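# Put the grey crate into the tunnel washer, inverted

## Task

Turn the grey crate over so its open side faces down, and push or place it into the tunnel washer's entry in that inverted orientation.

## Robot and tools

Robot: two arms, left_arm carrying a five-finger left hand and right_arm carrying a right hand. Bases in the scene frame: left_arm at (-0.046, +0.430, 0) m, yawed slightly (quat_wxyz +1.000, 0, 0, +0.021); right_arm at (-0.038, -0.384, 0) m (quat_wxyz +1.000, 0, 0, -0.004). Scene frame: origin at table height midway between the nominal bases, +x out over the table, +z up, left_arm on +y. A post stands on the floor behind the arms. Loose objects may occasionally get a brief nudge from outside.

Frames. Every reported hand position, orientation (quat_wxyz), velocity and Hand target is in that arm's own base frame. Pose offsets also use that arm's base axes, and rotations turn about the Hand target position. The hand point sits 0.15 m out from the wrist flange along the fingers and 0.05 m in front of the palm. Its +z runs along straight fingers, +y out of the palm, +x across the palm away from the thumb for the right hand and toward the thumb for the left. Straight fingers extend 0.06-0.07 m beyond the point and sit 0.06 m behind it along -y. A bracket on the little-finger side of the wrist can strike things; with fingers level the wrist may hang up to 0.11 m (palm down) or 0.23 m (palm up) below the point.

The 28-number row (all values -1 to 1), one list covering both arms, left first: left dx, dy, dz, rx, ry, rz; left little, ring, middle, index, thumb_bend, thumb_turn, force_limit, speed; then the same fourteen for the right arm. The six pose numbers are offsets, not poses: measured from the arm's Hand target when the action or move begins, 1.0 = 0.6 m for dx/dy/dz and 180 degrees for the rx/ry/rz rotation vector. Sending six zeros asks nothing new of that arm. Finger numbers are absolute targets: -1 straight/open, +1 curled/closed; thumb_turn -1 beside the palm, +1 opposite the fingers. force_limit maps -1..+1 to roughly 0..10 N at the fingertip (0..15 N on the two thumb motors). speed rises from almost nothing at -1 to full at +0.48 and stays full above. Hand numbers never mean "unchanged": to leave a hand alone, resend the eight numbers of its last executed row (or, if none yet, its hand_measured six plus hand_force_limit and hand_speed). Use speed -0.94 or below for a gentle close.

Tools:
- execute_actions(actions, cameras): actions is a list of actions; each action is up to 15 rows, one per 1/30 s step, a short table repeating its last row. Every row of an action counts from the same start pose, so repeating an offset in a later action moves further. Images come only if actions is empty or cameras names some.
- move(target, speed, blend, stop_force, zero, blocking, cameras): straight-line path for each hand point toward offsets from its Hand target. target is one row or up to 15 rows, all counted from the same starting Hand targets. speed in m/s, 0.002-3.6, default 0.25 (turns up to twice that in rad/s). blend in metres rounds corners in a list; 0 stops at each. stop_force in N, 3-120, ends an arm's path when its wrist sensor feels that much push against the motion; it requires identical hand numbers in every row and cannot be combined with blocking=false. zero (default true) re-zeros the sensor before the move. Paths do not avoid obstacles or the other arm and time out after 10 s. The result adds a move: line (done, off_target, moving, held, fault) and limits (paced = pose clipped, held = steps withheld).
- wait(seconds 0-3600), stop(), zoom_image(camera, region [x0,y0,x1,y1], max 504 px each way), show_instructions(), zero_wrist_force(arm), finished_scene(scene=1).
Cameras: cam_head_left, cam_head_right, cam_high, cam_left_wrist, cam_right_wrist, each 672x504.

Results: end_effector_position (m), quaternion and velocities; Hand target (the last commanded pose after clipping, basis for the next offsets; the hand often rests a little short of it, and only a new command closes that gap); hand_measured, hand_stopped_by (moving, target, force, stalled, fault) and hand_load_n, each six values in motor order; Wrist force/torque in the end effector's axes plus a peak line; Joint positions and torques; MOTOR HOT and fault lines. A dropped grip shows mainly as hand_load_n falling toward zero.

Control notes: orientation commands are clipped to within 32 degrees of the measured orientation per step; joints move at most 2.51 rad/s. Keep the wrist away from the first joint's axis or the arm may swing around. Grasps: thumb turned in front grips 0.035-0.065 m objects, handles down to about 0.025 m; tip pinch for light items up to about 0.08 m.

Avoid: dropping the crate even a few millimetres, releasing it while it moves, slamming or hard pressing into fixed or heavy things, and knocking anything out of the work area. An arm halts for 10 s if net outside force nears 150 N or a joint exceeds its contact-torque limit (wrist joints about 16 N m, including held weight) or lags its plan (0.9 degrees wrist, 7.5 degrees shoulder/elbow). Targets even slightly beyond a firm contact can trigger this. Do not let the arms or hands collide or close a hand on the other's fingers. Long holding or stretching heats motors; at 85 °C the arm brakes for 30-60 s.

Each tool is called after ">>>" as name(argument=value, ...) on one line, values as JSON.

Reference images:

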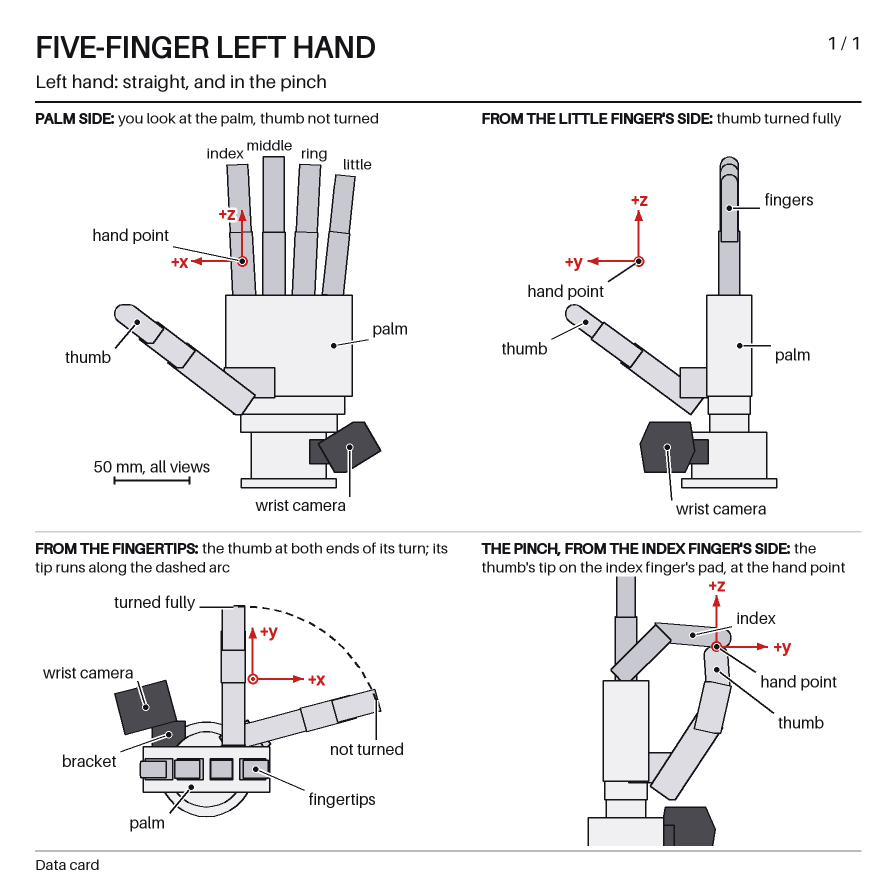

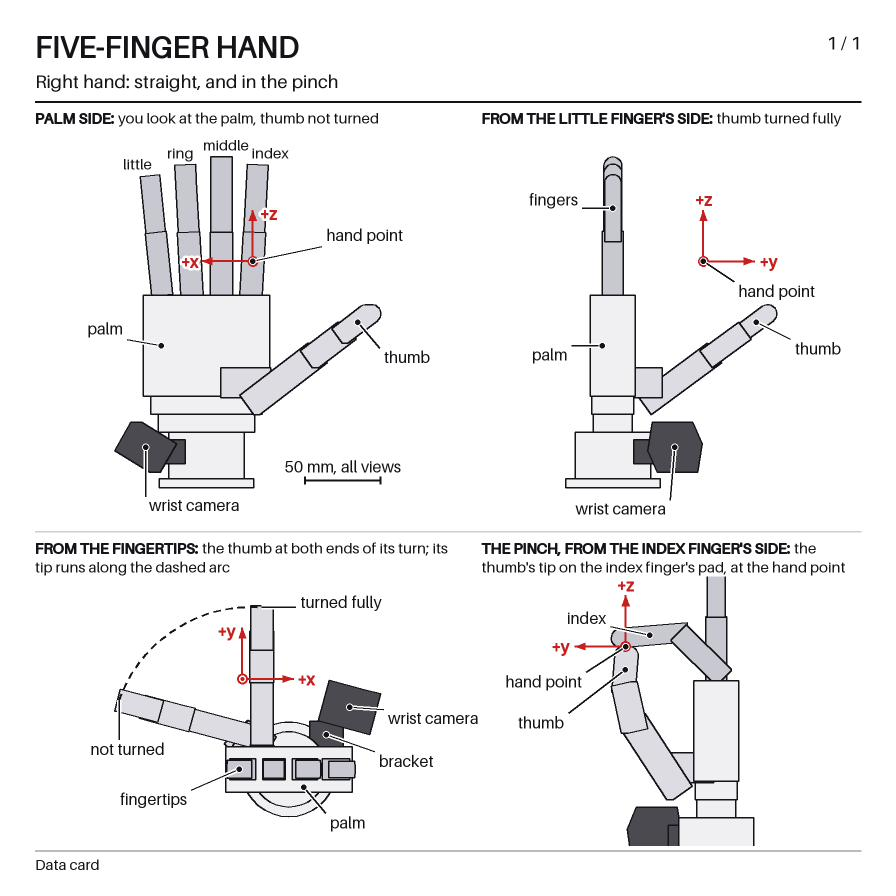

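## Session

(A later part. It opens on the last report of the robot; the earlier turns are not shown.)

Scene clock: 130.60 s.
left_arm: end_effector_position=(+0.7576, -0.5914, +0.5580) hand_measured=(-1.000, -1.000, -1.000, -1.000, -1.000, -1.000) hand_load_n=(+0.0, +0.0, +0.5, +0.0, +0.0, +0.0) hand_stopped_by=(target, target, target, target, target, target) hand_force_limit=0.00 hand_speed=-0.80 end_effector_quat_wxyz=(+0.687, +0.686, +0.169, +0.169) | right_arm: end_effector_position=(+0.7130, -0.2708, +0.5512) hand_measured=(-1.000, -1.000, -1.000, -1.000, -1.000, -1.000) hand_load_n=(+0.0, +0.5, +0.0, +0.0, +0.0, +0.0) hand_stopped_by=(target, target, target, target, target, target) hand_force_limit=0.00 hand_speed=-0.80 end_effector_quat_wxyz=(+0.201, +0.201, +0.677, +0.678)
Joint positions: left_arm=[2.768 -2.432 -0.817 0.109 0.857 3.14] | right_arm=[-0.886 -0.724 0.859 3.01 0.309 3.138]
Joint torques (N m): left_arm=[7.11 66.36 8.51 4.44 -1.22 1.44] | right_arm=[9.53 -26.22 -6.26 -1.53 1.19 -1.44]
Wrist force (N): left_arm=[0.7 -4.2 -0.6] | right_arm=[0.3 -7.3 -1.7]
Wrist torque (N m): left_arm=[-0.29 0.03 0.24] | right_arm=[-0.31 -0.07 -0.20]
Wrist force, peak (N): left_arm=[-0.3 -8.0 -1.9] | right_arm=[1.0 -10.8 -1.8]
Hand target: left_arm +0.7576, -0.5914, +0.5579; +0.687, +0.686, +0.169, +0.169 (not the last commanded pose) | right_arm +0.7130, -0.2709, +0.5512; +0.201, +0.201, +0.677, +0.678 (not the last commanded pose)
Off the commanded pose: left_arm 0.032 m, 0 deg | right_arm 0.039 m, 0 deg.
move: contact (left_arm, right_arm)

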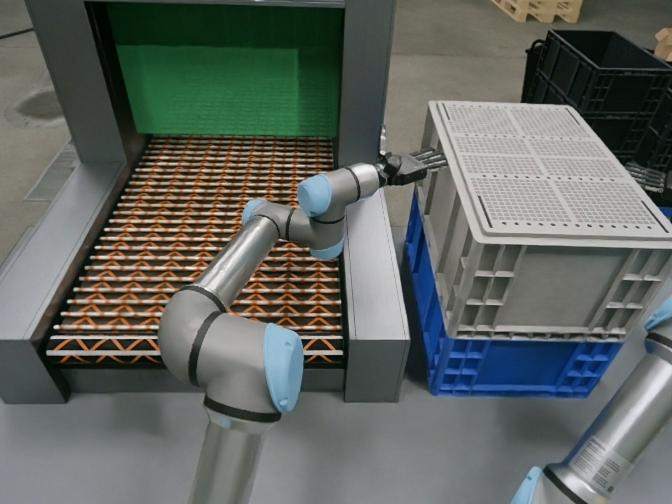

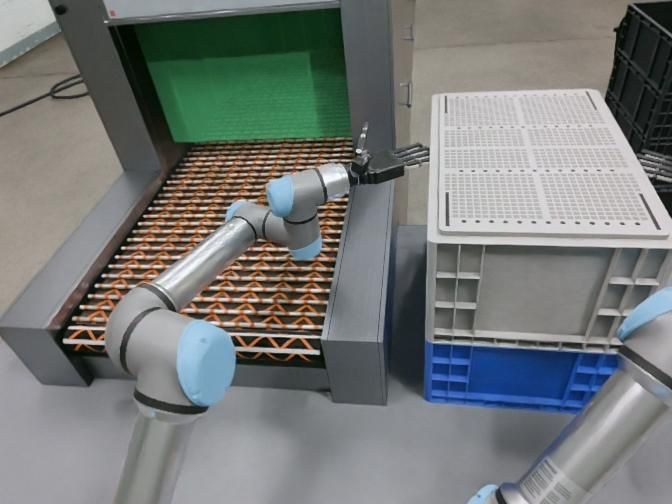

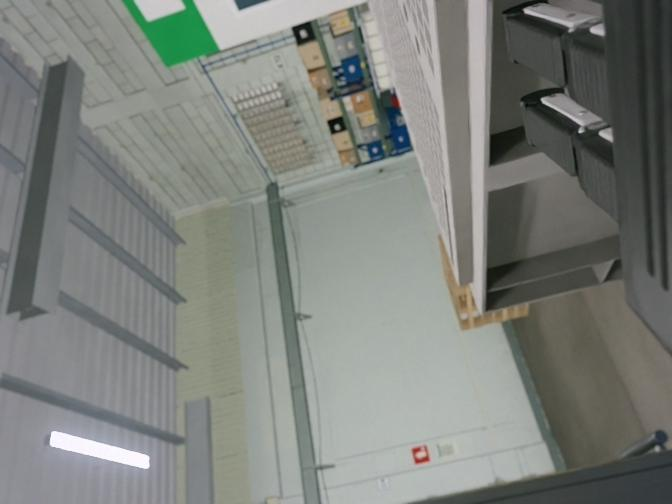

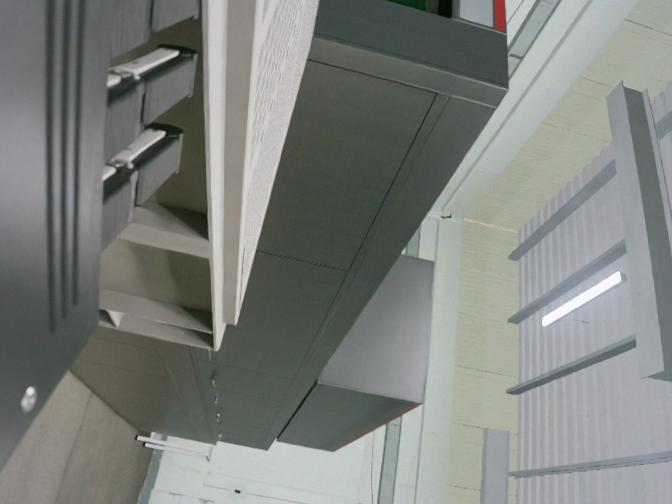

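>>> move(target=[-0.0002,-0.0045,0,0,0,0,-1,-1,-1,-1,-1,-1,0,-0.8,0,0.003,0,0,0,0,-1,-1,-1,-1,-1,-1,0,-0.8], speed=0.01)

>>> move(target=[0,0,0.015,0,0,0,-1,-1,-1,-1,-1,-1,0,-0.8,0,0,0.015,0,0,0,-1,-1,-1,-1,-1,-1,0,-0.8], speed=0.01, cameras=["cam_head_left", "cam_head_right", "cam_high"])

Scene clock: 131.33 s.
left_arm: end_effector_position=(+0.7575, -0.5942, +0.5580) hand_measured=(-1.000, -1.000, -1.000, -1.000, -1.000, -1.000) hand_load_n=(+0.5, +0.0, +0.5, +0.0, +0.0, +0.0) hand_stopped_by=(target, target, target, target, target, target) hand_force_limit=0.00 hand_speed=-0.80 end_effector_quat_wxyz=(+0.687, +0.686, +0.169, +0.169) | right_arm: end_effector_position=(+0.7130, -0.2691, +0.5511) hand_measured=(-1.000, -1.000, -1.000, -1.000, -1.000, -1.000) hand_load_n=(+0.0, +0.0, +0.0, +0.5, +0.0, +0.0) hand_stopped_by=(target, target, target, target, target, target) hand_force_limit=0.00 hand_speed=-0.80 end_effector_quat_wxyz=(+0.201, +0.201, +0.677, +0.678)
Joint positions: left_arm=[2.764 -2.436 -0.809 0.106 0.861 3.14] | right_arm=[-0.885 -0.727 0.866 3.007 0.308 3.138]
Joint torques (N m): left_arm=[-6.33 43.33 15.27 1 -0.74 1.5] | right_arm=[14.84 -78.76 -20.58 -0.33 -1.81 -1.25]
Wrist force (N): left_arm=[1.8 -6.7 -9.2] | right_arm=[-1.8 -4.9 -5.3]
Wrist torque (N m): left_arm=[0.19 -0.42 0.46] | right_arm=[-0.15 0.14 -0.22]
Wrist force, peak (N): left_arm=[1.9 -7.0 -9.2] | right_arm=[0.5 -7.6 -1.9]
Hand target: left_arm +0.7575, -0.5941, +0.5579; +0.687, +0.686, +0.169, +0.169 | right_arm +0.7130, -0.2691, +0.5512; +0.201, +0.201, +0.677, +0.678
Off the commanded pose: left_arm 0.000 m, 0 deg | right_arm 0.000 m, 0 deg.
move: done

Scene clock: 132.47 s.
left_arm: end_effector_position=(+0.7575, -0.5941, +0.5671) hand_measured=(-1.000, -1.000, -1.000, -1.000, -1.000, -1.000) hand_load_n=(+0.0, +1.0, +0.0, +0.0, +0.0, +0.0) hand_stopped_by=(target, target, target, target, target, target) hand_force_limit=0.00 hand_speed=-0.80 end_effector_quat_wxyz=(+0.687, +0.686, +0.169, +0.169) | right_arm: end_effector_position=(+0.7130, -0.2691, +0.5603) hand_measured=(-1.000, -1.000, -1.000, -1.000, -1.000, -1.000) hand_load_n=(+0.0, +1.5, +0.0, +0.0, +0.0, +0.0) hand_stopped_by=(target, target, target, target, target, target) hand_force_limit=0.00 hand_speed=-0.80 end_effector_quat_wxyz=(+0.201, +0.201, +0.677, +0.678)
Joint positions: left_arm=[2.764 -2.433 -0.791 0.085 0.861 3.14] | right_arm=[-0.884 -0.731 0.849 3.028 0.308 3.138]
Joint torques (N m): left_arm=[6.59 102.03 28.84 3.95 -2.15 0.87] | right_arm=[15.37 -86.53 -28.18 1.58 4 -1.38]
Wrist force (N): left_arm=[3.1 -16.9 -0.7] | right_arm=[-3.6 -19.6 -3.2]
Wrist torque (N m): left_arm=[-0.35 0.02 0.90] | right_arm=[-0.20 -0.07 -0.91]
Wrist force, peak (N): left_arm=[3.4 -17.8 -0.4] | right_arm=[-4.9 -20.1 -3.4]
Hand target: left_arm +0.7575, -0.5941, +0.5669; +0.687, +0.686, +0.169, +0.169 | right_arm +0.7130, -0.2691, +0.5602; +0.201, +0.201, +0.677, +0.678
Off the commanded pose: left_arm 0.000 m, 0 deg | right_arm 0.000 m, 0 deg.
move: done

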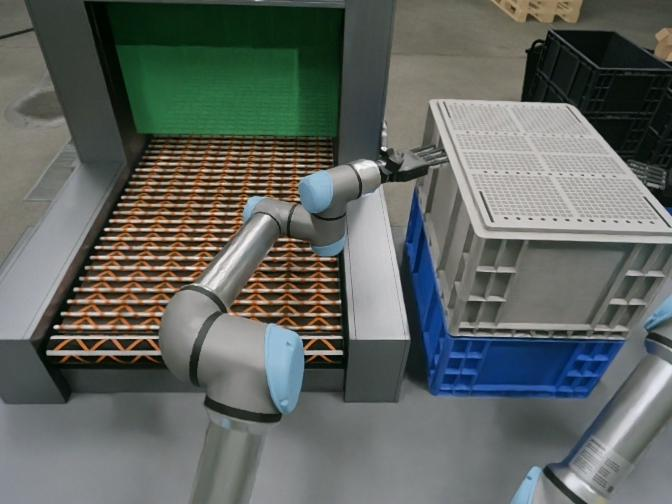

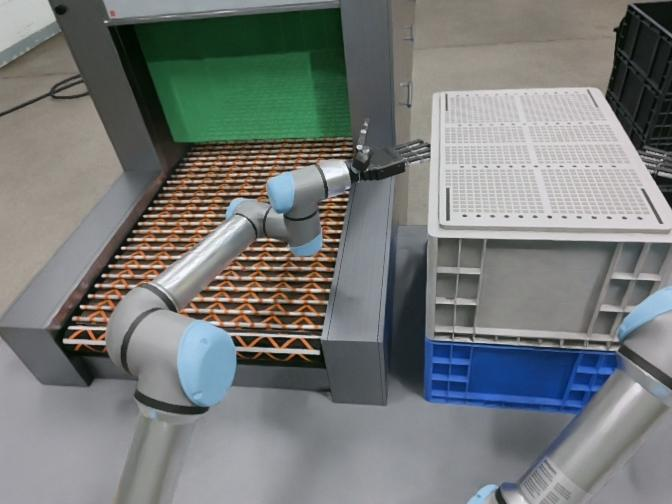

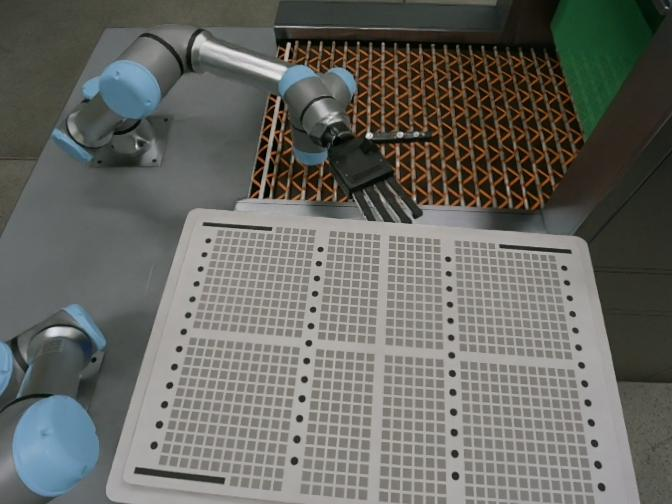

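>>> zoom_image(camera="cam_head_left", region=[395, 80, 475, 400])

>>> zoom_image(camera="cam_head_right", region=[400, 220, 672, 430])

Scaled by 1.575 from the camera's image (finer frame: 960x720).

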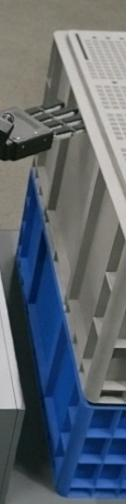

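Scaled by 1.853 from the camera's image (finer frame: 960x720).

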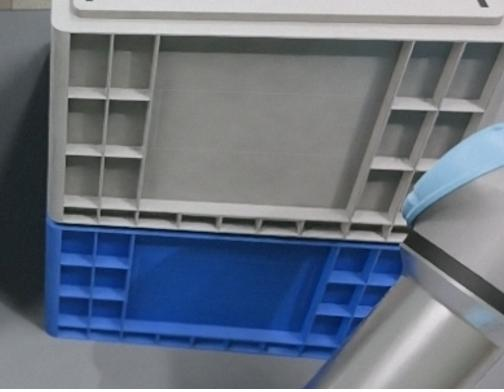

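>>> move(target=[0,0,0.035,0,0,0,-1,-1,-1,-1,-1,-1,0,-0.8,0,0,0.035,0,0,0,-1,-1,-1,-1,-1,-1,0,-0.8], speed=0.015, cameras=["cam_head_left", "cam_head_right", "cam_high"])

>>> zoom_image(camera="cam_head_left", region=[395, 80, 672, 400])

>>> zoom_image(camera="cam_head_right", region=[400, 70, 672, 430])

Scene clock: 134.63 s.
left_arm: end_effector_position=(+0.7575, -0.5941, +0.5881) hand_measured=(-1.000, -1.000, -1.000, -1.000, -1.000, -1.000) hand_load_n=(+0.0, +1.0, +0.0, +0.0, +0.0, +0.0) hand_stopped_by=(target, target, target, target, target, target) hand_force_limit=0.00 hand_speed=-0.80 end_effector_quat_wxyz=(+0.687, +0.686, +0.169, +0.169) | right_arm: end_effector_position=(+0.7129, -0.2690, +0.5814) hand_measured=(-1.000, -1.000, -1.000, -1.000, -1.000, -1.000) hand_load_n=(+0.0, +1.5, +0.0, +0.0, +0.0, +0.0) hand_stopped_by=(target, target, target, target, target, target) hand_force_limit=0.00 hand_speed=-0.80 end_effector_quat_wxyz=(+0.201, +0.201, +0.677, +0.678)
Joint positions: left_arm=[2.764 -2.429 -0.744 0.034 0.861 3.14] | right_arm=[-0.884 -0.737 0.806 3.077 0.308 3.138]
Joint torques (N m): left_arm=[2.79 100.64 15.43 6.55 -0.1 0.13] | right_arm=[12.12 -81.07 -15.29 -1.05 -0.71 -1.33]
Wrist force (N): left_arm=[2.3 -17.1 -0.5] | right_arm=[-1.5 -17.6 -3.8]
Wrist torque (N m): left_arm=[-0.35 0.02 0.78] | right_arm=[-0.09 0.03 -0.64]
Wrist force, peak (N): left_arm=[3.2 -17.7 -1.2] | right_arm=[-4.3 -20.6 -2.3]
Hand target: left_arm +0.7575, -0.5941, +0.5879; +0.687, +0.686, +0.169, +0.169 | right_arm +0.7130, -0.2691, +0.5812; +0.201, +0.201, +0.677, +0.678
Off the commanded pose: left_arm 0.000 m, 0 deg | right_arm 0.000 m, 0 deg.
move: done

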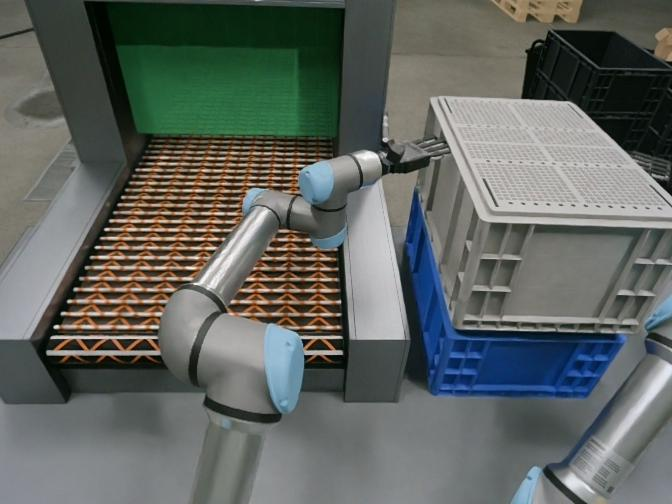

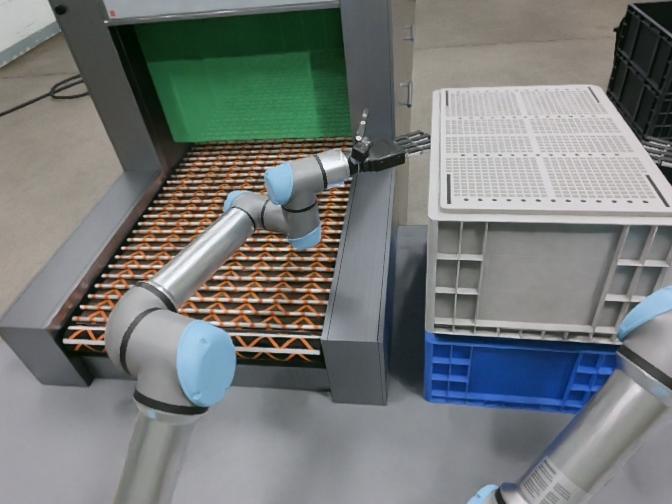

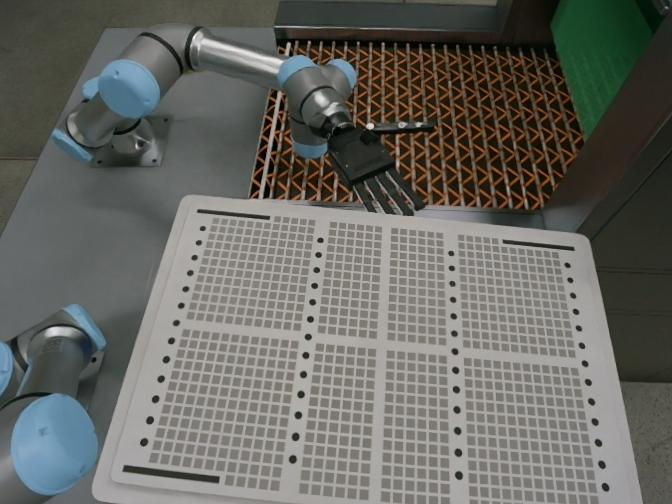

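Scaled by 1.575 from the camera's image (finer frame: 960x720).

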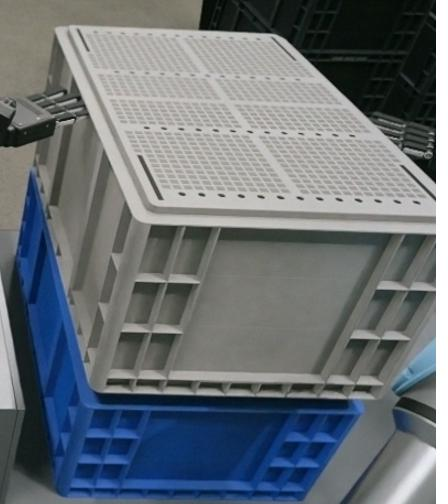

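Scaled by 1.400 from the camera's image (finer frame: 960x720).

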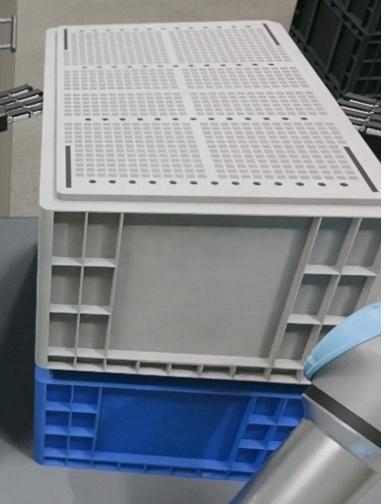

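>>> move(target=[0,0,-0.04,0,0,0,-1,-1,-1,-1,-1,-1,0,-0.8,0,0,-0.04,0,0,0,-1,-1,-1,-1,-1,-1,0,-0.8], speed=0.015)

>>> move(target=[0,0,-0.02,0,0,0,-1,-1,-1,-1,-1,-1,0,-0.8,0,0,-0.02,0,0,0,-1,-1,-1,-1,-1,-1,0,-0.8], speed=0.01, cameras=["cam_head_left", "cam_head_right", "cam_high"])

>>> zoom_image(camera="cam_head_right", region=[400, 220, 672, 430])

Scene clock: 137.17 s.
left_arm: end_effector_position=(+0.7575, -0.5941, +0.5637) hand_measured=(-1.000, -1.000, -1.000, -1.000, -1.000, -1.000) hand_load_n=(+0.5, +0.5, +0.0, +0.0, +0.0, +0.5) hand_stopped_by=(target, target, target, target, target, target) hand_force_limit=0.00 hand_speed=-0.80 end_effector_quat_wxyz=(+0.687, +0.686, +0.169, +0.169) | right_arm: end_effector_position=(+0.7130, -0.2691, +0.5570) hand_measured=(-1.000, -1.000, -1.000, -1.000, -1.000, -1.000) hand_load_n=(+0.0, +1.5, +0.0, +0.0, -0.5, +0.0) hand_stopped_by=(target, target, target, target, target, target) hand_force_limit=0.00 hand_speed=-0.80 end_effector_quat_wxyz=(+0.201, +0.201, +0.677, +0.678)
Joint positions: left_arm=[2.764 -2.434 -0.797 0.092 0.861 3.14] | right_arm=[-0.884 -0.73 0.855 3.02 0.308 3.138]
Joint torques (N m): left_arm=[-2.94 47.98 35.04 3.18 0.41 0.88] | right_arm=[13.08 -36.93 -28.43 3.25 -2.11 0.17]
Wrist force (N): left_arm=[4.9 -17.3 -1.7] | right_arm=[-3.4 -17.7 -5.8]
Wrist torque (N m): left_arm=[-0.31 -0.11 1.05] | right_arm=[0.01 0.09 -0.82]
Wrist force, peak (N): left_arm=[4.9 -17.6 -2.3] | right_arm=[-3.6 -18.3 -5.6]
Hand target: left_arm +0.7575, -0.5941, +0.5639; +0.687, +0.686, +0.169, +0.169 | right_arm +0.7130, -0.2691, +0.5572; +0.201, +0.201, +0.677, +0.678
Off the commanded pose: left_arm 0.000 m, 0 deg | right_arm 0.000 m, 0 deg.
move: done

Scene clock: 138.60 s.
left_arm: end_effector_position=(+0.7575, -0.5941, +0.5518) hand_measured=(-1.000, -1.000, -1.000, -1.000, -1.000, -1.000) hand_load_n=(-1.0, +0.0, +0.0, +0.0, +0.0, +0.0) hand_stopped_by=(target, target, target, target, target, target) hand_force_limit=0.00 hand_speed=-0.80 end_effector_quat_wxyz=(+0.687, +0.686, +0.169, +0.169) | right_arm: end_effector_position=(+0.7130, -0.2691, +0.5451) hand_measured=(-1.000, -1.000, -1.000, -1.000, -1.000, -1.000) hand_load_n=(-1.0, +0.0, +0.0, +0.0, +0.0, +0.0) hand_stopped_by=(target, target, target, target, target, target) hand_force_limit=0.00 hand_speed=-0.80 end_effector_quat_wxyz=(+0.201, +0.201, +0.677, +0.678)
Joint positions: left_arm=[2.764 -2.438 -0.821 0.12 0.861 3.14] | right_arm=[-0.884 -0.725 0.876 2.994 0.308 3.138]
Joint torques (N m): left_arm=[-5.36 36.24 18.64 1.26 0.03 1.33] | right_arm=[12.52 -27.56 -15.54 0.3 -1.59 0.4]
Wrist force (N): left_arm=[2.3 1.6 -1.0] | right_arm=[-0.3 -0.6 -3.1]
Wrist torque (N m): left_arm=[-0.12 0.07 -0.02] | right_arm=[-0.14 -0.10 0.11]
Wrist force, peak (N): left_arm=[4.8 -17.5 -1.7] | right_arm=[-2.6 -18.4 -6.8]
Hand target: left_arm +0.7575, -0.5941, +0.5519; +0.687, +0.686, +0.169, +0.169 | right_arm +0.7130, -0.2691, +0.5452; +0.201, +0.201, +0.677, +0.678
Off the commanded pose: left_arm 0.000 m, 0 deg | right_arm 0.000 m, 0 deg.
move: done

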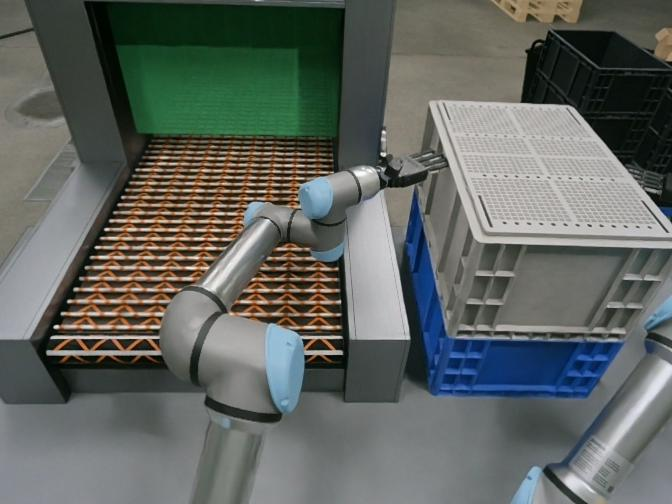

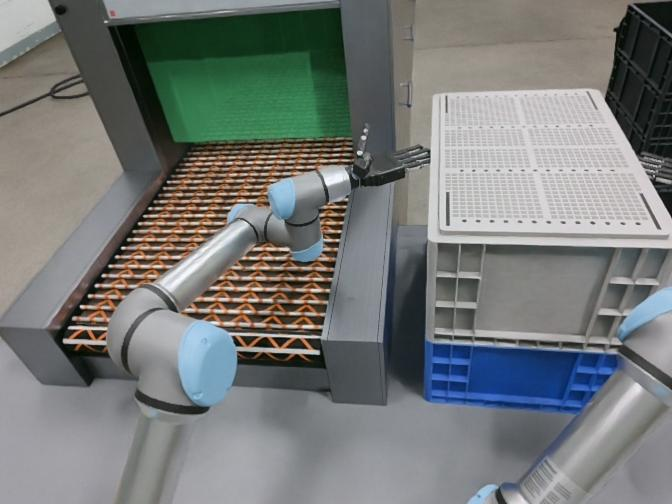

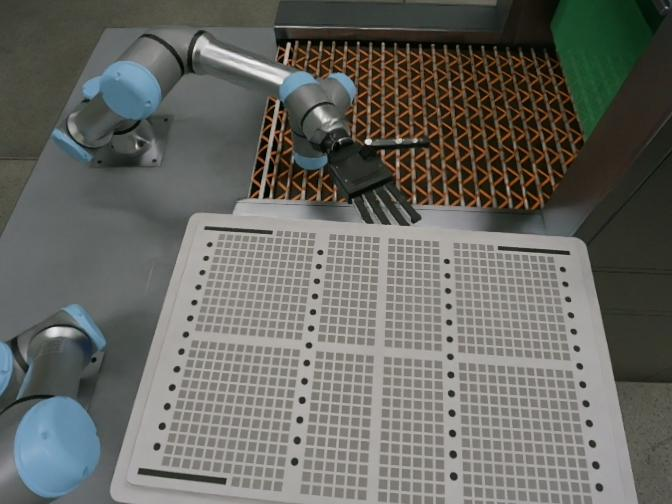

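Scaled by 1.853 from the camera's image (finer frame: 960x720).

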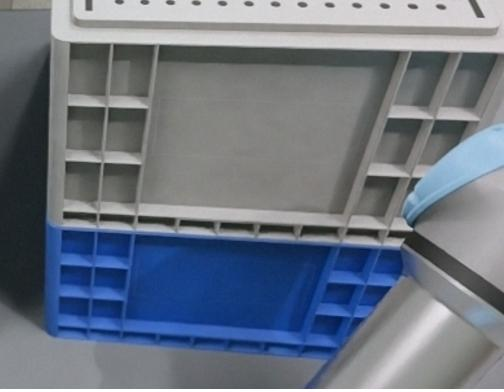

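>>> zoom_image(camera="cam_high", region=[300, 120, 480, 270])

Scaled by 2.800 from the camera's image (finer frame: 960x720).

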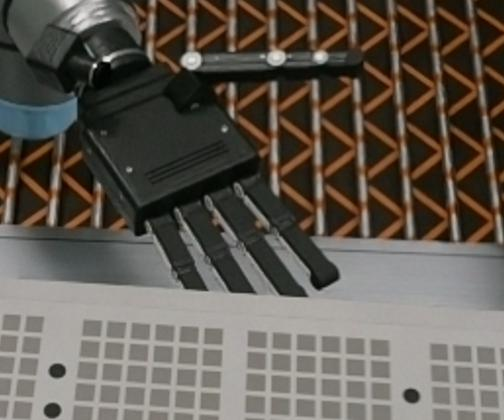

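>>> move(target=[[0.0002,0.0035,0,0,0,0,-1,-1,-1,-1,-1,-1,0,-0.8,0,-0.0035,0,0,0,0,-1,-1,-1,-1,-1,-1,0,-0.8],[0.0202,0.002,0,0,0,0,-1,-1,-1,-1,-1,-1,0,-0.8,0.0367,-0.0043,0,0,0,0,-1,-1,-1,-1,-1,-1,0,-0.8],[0.02,-0.0015,0.01,0,0,0,-1,-1,-1,-1,-1,-1,0,-0.8,0.0367,-0.0008,0.01,0,0,0,-1,-1,-1,-1,-1,-1,0,-0.8]], speed=0.02)

>>> move(target=[0,0,0.025,0,0,0,-1,-1,-1,-1,-1,-1,0,-0.8,0,0,0.025,0,0,0,-1,-1,-1,-1,-1,-1,0,-0.8], speed=0.01, cameras=["cam_head_left", "cam_head_right", "cam_high"])

>>> zoom_image(camera="cam_head_left", region=[395, 80, 672, 400])

Scene clock: 141.50 s.
left_arm: end_effector_position=(+0.7695, -0.5950, +0.5581) hand_measured=(-1.000, -1.000, -1.000, -1.000, -1.000, -1.000) hand_load_n=(+0.0, +0.0, +0.0, +0.0, +0.0, +0.0) hand_stopped_by=(target, target, target, target, target, target) hand_force_limit=0.00 hand_speed=-0.80 end_effector_quat_wxyz=(+0.687, +0.686, +0.169, +0.169) | right_arm: end_effector_position=(+0.7350, -0.2695, +0.5513) hand_measured=(-1.000, -1.000, -1.000, -1.000, -1.000, -1.000) hand_load_n=(+0.0, +0.0, +0.0, +0.0, +0.0, +0.0) hand_stopped_by=(target, target, target, target, target, target) hand_force_limit=0.00 hand_speed=-0.80 end_effector_quat_wxyz=(+0.201, +0.201, +0.677, +0.678)
Joint positions: left_arm=[2.769 -2.472 -0.742 0.075 0.856 3.14] | right_arm=[-0.861 -0.671 0.762 3.055 0.284 3.138]
Joint torques (N m): left_arm=[-4.88 35.4 7.6 3.63 -0.53 -1.26] | right_arm=[14.6 -69.57 -27.9 -1.94 -1.12 -0.5]
Wrist force (N): left_arm=[1.8 0.0 -0.5] | right_arm=[-3.4 -4.3 -6.9]
Wrist torque (N m): left_arm=[-0.22 0.04 0.04] | right_arm=[-0.14 0.22 -0.26]
Wrist force, peak (N): left_arm=[2.6 1.7 -0.7] | right_arm=[-3.4 -4.3 -7.0]
Hand target: left_arm +0.7695, -0.5950, +0.5579; +0.687, +0.686, +0.169, +0.169 | right_arm +0.7350, -0.2695, +0.5512; +0.201, +0.201, +0.677, +0.678
Off the commanded pose: left_arm 0.000 m, 0 deg | right_arm 0.000 m, 0 deg.
move: done

Scene clock: 143.23 s.
left_arm: end_effector_position=(+0.7695, -0.5950, +0.5731) hand_measured=(-1.000, -1.000, -1.000, -1.000, -1.000, -1.000) hand_load_n=(+0.5, +0.5, +0.0, +0.0, +0.0, +0.0) hand_stopped_by=(target, target, target, target, target, target) hand_force_limit=0.00 hand_speed=-0.80 end_effector_quat_wxyz=(+0.687, +0.686, +0.169, +0.169) | right_arm: end_effector_position=(+0.7350, -0.2695, +0.5663) hand_measured=(-1.000, -1.000, -1.000, -1.000, -1.000, -1.000) hand_load_n=(+0.0, +1.5, +0.0, +0.0, +0.0, +0.0) hand_stopped_by=(target, target, target, target, target, target) hand_force_limit=0.00 hand_speed=-0.80 end_effector_quat_wxyz=(+0.201, +0.201, +0.677, +0.678)
Joint positions: left_arm=[2.769 -2.469 -0.709 0.039 0.856 3.14] | right_arm=[-0.861 -0.675 0.73 3.09 0.285 3.138]
Joint torques (N m): left_arm=[5.54 104.01 26.94 3.75 -1.43 -1.22] | right_arm=[2.99 -87.11 -26.28 1.34 3.48 -1.32]
Wrist force (N): left_arm=[3.2 -17.0 -0.5] | right_arm=[-1.0 -19.1 -4.2]
Wrist torque (N m): left_arm=[-0.43 0.02 0.97] | right_arm=[-0.23 0.07 -0.64]
Wrist force, peak (N): left_arm=[4.3 -17.2 -1.4] | right_arm=[-3.5 -22.6 -2.3]
Hand target: left_arm +0.7695, -0.5950, +0.5729; +0.687, +0.686, +0.169, +0.169 | right_arm +0.7350, -0.2695, +0.5662; +0.201, +0.201, +0.677, +0.678
Off the commanded pose: left_arm 0.000 m, 0 deg | right_arm 0.000 m, 0 deg.
move: done

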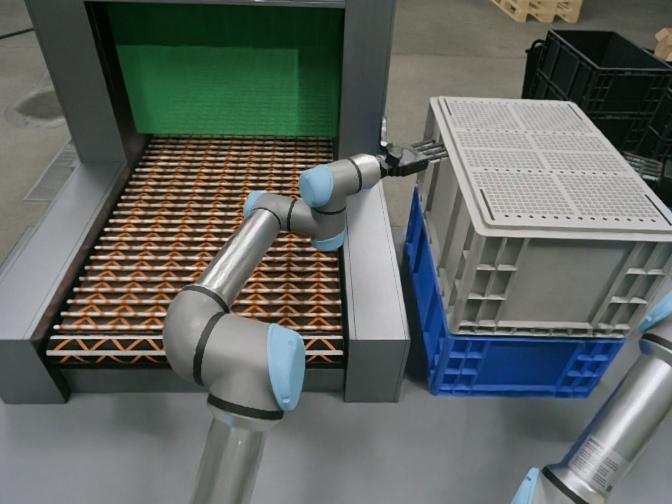

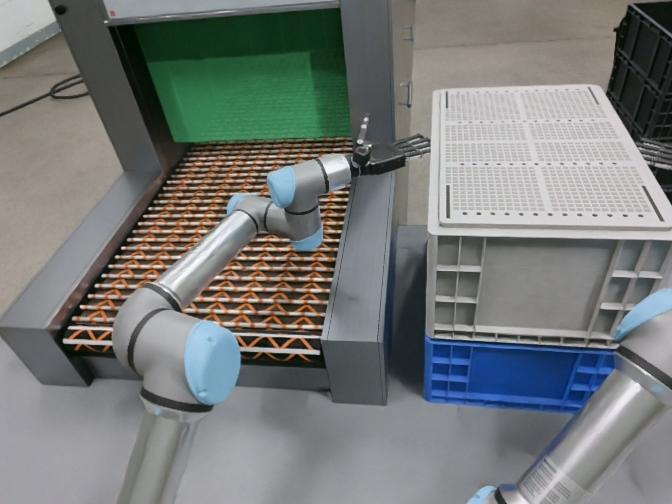

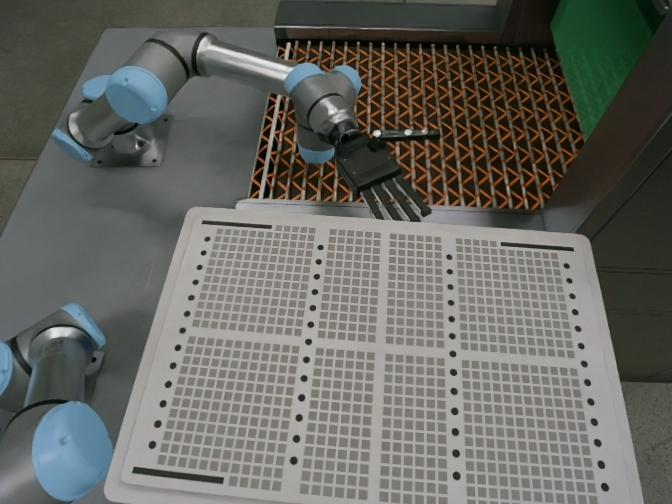

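Scaled by 1.575 from the camera's image (finer frame: 960x720).

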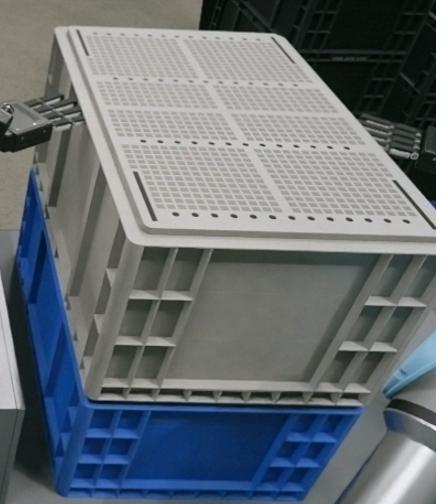

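>>> move(target=[-0.0001,-0.0015,0.05,0,0,0,-1,-1,-1,-1,-1,-1,0,-0.8,0,0.0015,0.05,0,0,0,-1,-1,-1,-1,-1,-1,0,-0.8], speed=0.03, cameras=["cam_head_left", "cam_head_right", "cam_high"])

Scene clock: 145.93 s.
left_arm: end_effector_position=(+0.7694, -0.5959, +0.6030) hand_measured=(-1.000, -1.000, -1.000, -1.000, -1.000, -1.000) hand_load_n=(+0.0, +0.5, +0.0, +0.0, +0.0, +0.0) hand_stopped_by=(target, target, target, target, target, target) hand_force_limit=0.00 hand_speed=-0.80 end_effector_quat_wxyz=(+0.687, +0.686, +0.169, +0.169) end_effector_velocity=(+0.000, +0.000, -0.002) end_effector_angular_velocity=(+0.000, +0.000, +0.000) | right_arm: end_effector_position=(+0.7349, -0.2686, +0.5965) hand_measured=(-1.000, -1.000, -1.000, -1.000, -1.000, -1.000) hand_load_n=(+0.0, +1.5, +0.0, +0.0, +0.0, +0.0) hand_stopped_by=(target, target, target, target, target, target) hand_force_limit=0.00 hand_speed=-0.80 end_effector_quat_wxyz=(+0.201, +0.201, +0.678, +0.678) end_effector_velocity=(+0.000, -0.001, -0.003) end_effector_angular_velocity=(+0.000, +0.000, +0.000)
Joint positions: left_arm=[2.768 -2.471 -0.629 -0.039 0.857 3.14] | right_arm=[-0.861 -0.679 0.661 3.163 0.284 3.138]
Joint velocities: left_arm=[0.001 0 -0.005 0.006 0 0] | right_arm=[0 0.002 0.003 -0.005 0 -0.001]
Joint torques (N m): left_arm=[-19.84 44.67 13.94 8.23 -0.93 -1.03] | right_arm=[23.84 -71.32 -10.25 -1.67 -0.72 0.77]
Wrist force (N): left_arm=[9.5 -17.6 -7.1] | right_arm=[-5.6 -18.6 -11.9]
Wrist torque (N m): left_arm=[-0.01 -0.31 1.36] | right_arm=[0.30 0.40 -0.91]
Wrist force, peak (N): left_arm=[9.5 -17.6 -7.1] | right_arm=[-5.7 -18.7 -11.8]
Hand target: left_arm +0.7694, -0.5959, +0.6029; +0.687, +0.686, +0.169, +0.169 | right_arm +0.7350, -0.2686, +0.5962; +0.201, +0.201, +0.677, +0.678
Off the commanded pose: left_arm 0.000 m, 0 deg | right_arm 0.000 m, 0 deg.
move: done

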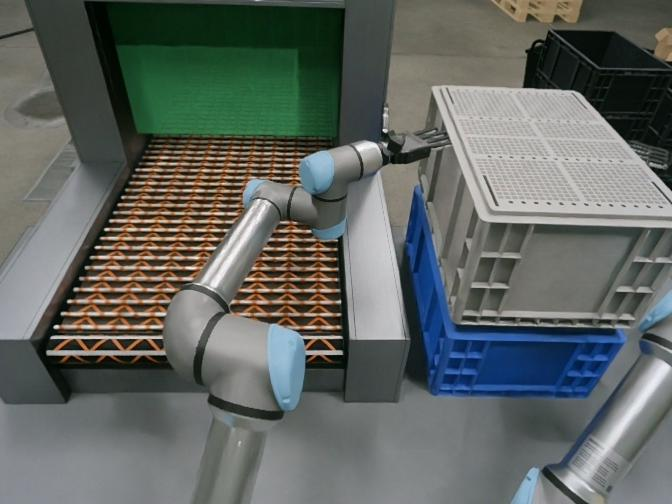

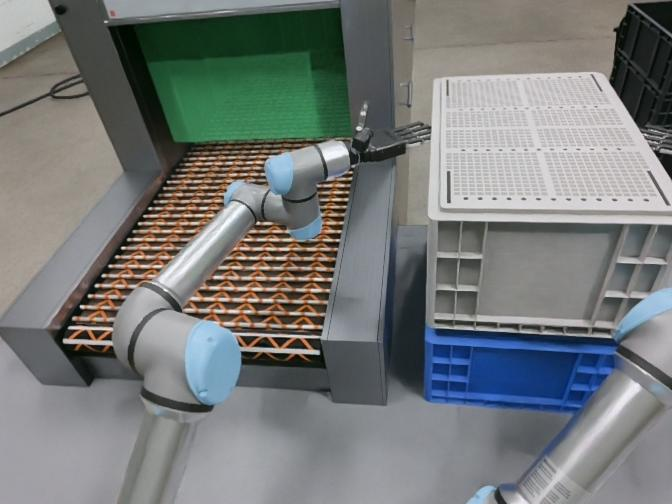

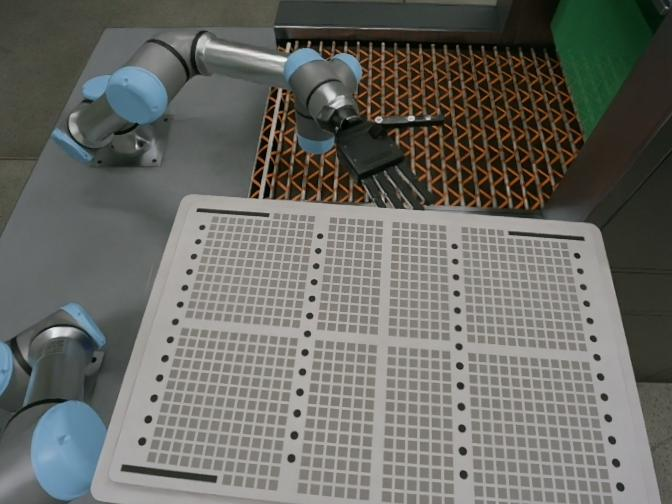

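>>> move(target=[0.0084,0.1998,0,0,0,0,-1,-1,-1,-1,-1,-1,0,-0.8,-0.0016,0.2,0,0,0,0,-1,-1,-1,-1,-1,-1,0,-0.8], speed=0.07, cameras=["cam_head_right", "cam_high"])

Scene clock: 148.23 s.
left_arm: end_effector_position=(+0.7742, -0.4759, +0.6034) hand_measured=(-1.000, -1.000, -1.000, -1.000, -1.000, -1.000) hand_load_n=(+0.5, +0.5, +0.0, +0.0, +0.0, +0.0) hand_stopped_by=(target, target, target, target, target, target) hand_force_limit=0.00 hand_speed=-0.80 end_effector_quat_wxyz=(+0.687, +0.686, +0.169, +0.169) | right_arm: end_effector_position=(+0.7339, -0.1484, +0.5965) hand_measured=(-1.000, -1.000, -1.000, -1.000, -1.000, -1.000) hand_load_n=(+0.0, +1.5, +0.0, +0.0, +0.0, +0.0) hand_stopped_by=(target, target, target, target, target, target) hand_force_limit=0.00 hand_speed=-0.80 end_effector_quat_wxyz=(+0.201, +0.201, +0.678, +0.678) end_effector_velocity=(-0.001, +0.000, +0.000) end_effector_angular_velocity=(-0.001, -0.001, +0.004)
Joint positions: left_arm=[2.934 -2.298 -0.939 0.098 0.69 3.139] | right_arm=[-0.74 -0.901 1.052 2.997 0.163 3.135]
Joint velocities: left_arm=[within noise] | right_arm=[-0.001 0.001 -0.002 0 0.005 0]
Joint torques (N m): left_arm=[-21.02 36.71 39.59 0.76 -0.3 -1.67] | right_arm=[-6.39 -26.56 -39.09 2.24 4.72 -0.87]
Wrist force (N): left_arm=[10.2 -16.3 -7.5] | right_arm=[-4.3 -18.2 -12.8]
Wrist torque (N m): left_arm=[0.10 -0.28 1.47] | right_arm=[0.46 0.28 -0.91]
Wrist force, peak (N): left_arm=[7.5 -20.3 -4.4] | right_arm=[-7.1 -19.9 -13.2]
Hand target: left_arm +0.7745, -0.4760, +0.6029; +0.687, +0.686, +0.169, +0.169 | right_arm +0.7340, -0.1486, +0.5962; +0.201, +0.201, +0.677, +0.678
Off the commanded pose: left_arm 0.001 m, 0 deg | right_arm 0.000 m, 0 deg.
move: done

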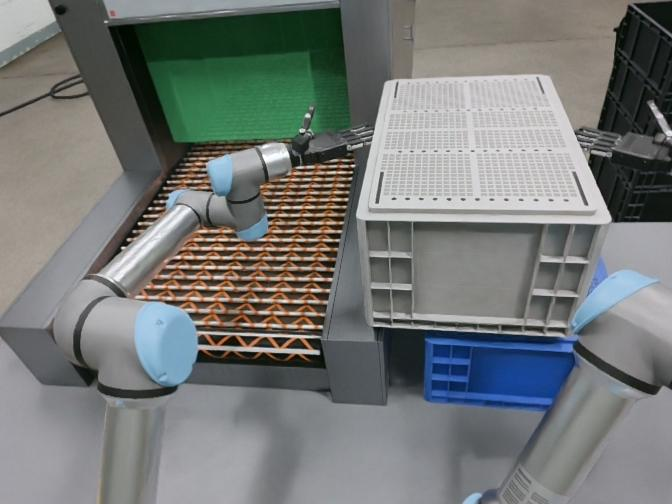

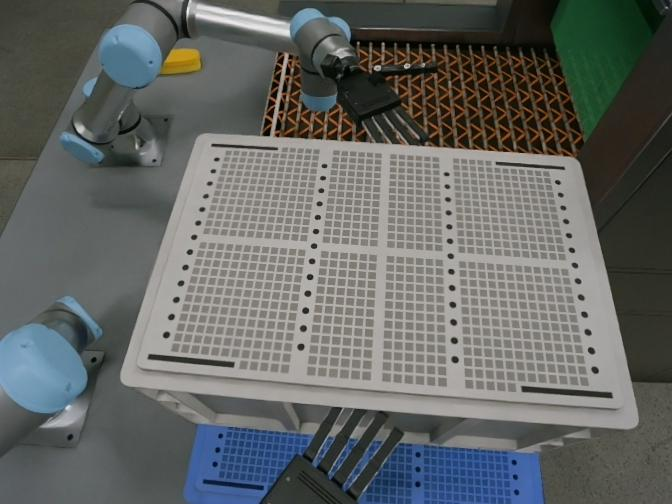

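>>> move(target=[0.0084,0.1998,0,0,0,0,-1,-1,-1,-1,-1,-1,0,-0.8,-0.0016,0.2,0,0,0,0,-1,-1,-1,-1,-1,-1,0,-0.8], speed=0.08)

>>> move(target=[0.0084,0.1998,0,0,0,0,-1,-1,-1,-1,-1,-1,0,-0.8,-0.0016,0.2,0,0,0,0,-1,-1,-1,-1,-1,-1,0,-0.8], speed=0.08, cameras=["cam_head_left", "cam_head_right", "cam_high"])

Scene clock: 150.47 s.
left_arm: end_effector_position=(+0.7793, -0.3561, +0.6032) hand_measured=(-1.000, -1.000, -1.000, -1.000, -1.000, -1.000) hand_load_n=(+0.5, +0.5, +0.0, +0.0, +0.0, +0.0) hand_stopped_by=(target, target, target, target, target, target) hand_force_limit=0.00 hand_speed=-0.80 end_effector_quat_wxyz=(+0.687, +0.686, +0.169, +0.169) | right_arm: end_effector_position=(+0.7331, -0.0286, +0.5962) hand_measured=(-1.000, -1.000, -1.000, -1.000, -1.000, -1.000) hand_load_n=(+0.5, +1.0, +0.0, +0.0, +0.0, +0.0) hand_stopped_by=(target, target, target, target, target, target) hand_force_limit=0.00 hand_speed=-0.80 end_effector_quat_wxyz=(+0.201, +0.201, +0.678, +0.678)
Joint positions: left_arm=[3.117 -2.207 -1.093 0.162 0.508 3.138] | right_arm=[-0.59 -1.042 1.282 2.924 0.013 3.119]
Joint torques (N m): left_arm=[-9.55 36.99 40.21 0.7 -1.5 -1.21] | right_arm=[-9.79 -75.98 -9.18 -0.25 3.76 1.09]
Wrist force (N): left_arm=[5.8 -16.4 -3.1] | right_arm=[-2.4 -19.3 -7.1]
Wrist torque (N m): left_arm=[-0.16 -0.05 1.25] | right_arm=[-0.05 0.14 -0.77]
Wrist force, peak (N): left_arm=[6.5 -20.1 -2.9] | right_arm=[-6.4 -19.2 -12.9]
Hand target: left_arm +0.7795, -0.3562, +0.6029; +0.687, +0.686, +0.169, +0.169 | right_arm +0.7331, -0.0286, +0.5962; +0.201, +0.201, +0.677, +0.678
Off the commanded pose: left_arm 0.000 m, 0 deg | right_arm 0.000 m, 0 deg.
move: done

Scene clock: 152.30 s.
left_arm: end_effector_position=(+0.7846, -0.2363, +0.6029) hand_measured=(-1.000, -1.000, -1.000, -1.000, -1.000, -1.000) hand_load_n=(+0.5, +1.0, +0.0, +0.0, +0.0, +0.0) hand_stopped_by=(target, target, target, target, target, target) hand_force_limit=0.00 hand_speed=-0.80 end_effector_quat_wxyz=(+0.687, +0.686, +0.169, +0.169) | right_arm: end_effector_position=(+0.7319, +0.0915, +0.5964) hand_measured=(-1.000, -1.000, -1.000, -1.000, -1.000, -1.000) hand_load_n=(+0.0, +1.5, +0.0, +0.0, +0.0, +0.0) hand_stopped_by=(target, target, target, target, target, target) hand_force_limit=0.00 hand_speed=-0.80 end_effector_quat_wxyz=(+0.201, +0.201, +0.678, +0.678)
Joint positions: left_arm=[3.305 -2.177 -1.142 0.183 0.319 3.136] | right_arm=[-0.409 -1.116 1.395 2.855 -0.168 3.149]
Joint torques (N m): left_arm=[-13.88 89.31 11.93 4.42 0.14 -1.24] | right_arm=[-7.82 -29.64 -39.6 1.4 3.86 -1.21]
Wrist force (N): left_arm=[7.1 -16.3 -4.2] | right_arm=[-3.1 -18.8 -8.7]
Wrist torque (N m): left_arm=[-0.05 -0.08 1.30] | right_arm=[0.07 0.27 -0.75]
Wrist force, peak (N): left_arm=[5.6 -18.1 -3.5] | right_arm=[-7.2 -17.9 -11.3]
Hand target: left_arm +0.7845, -0.2363, +0.6029; +0.687, +0.686, +0.169, +0.169 | right_arm +0.7321, +0.0914, +0.5962; +0.201, +0.201, +0.677, +0.678
Off the commanded pose: left_arm 0.000 m, 0 deg | right_arm 0.000 m, 0 deg.
move: done

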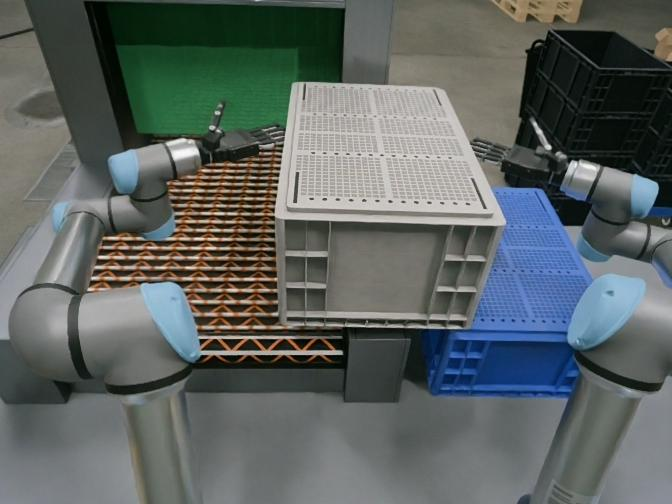

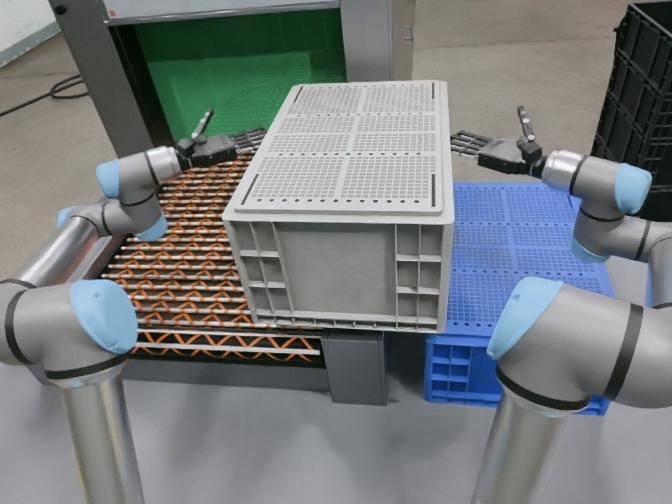

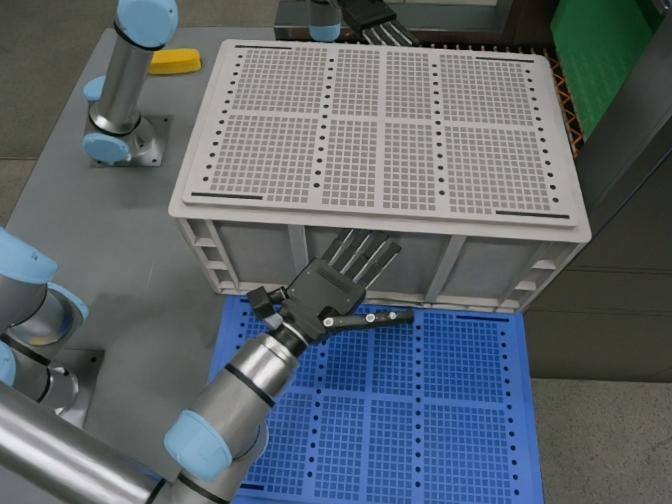

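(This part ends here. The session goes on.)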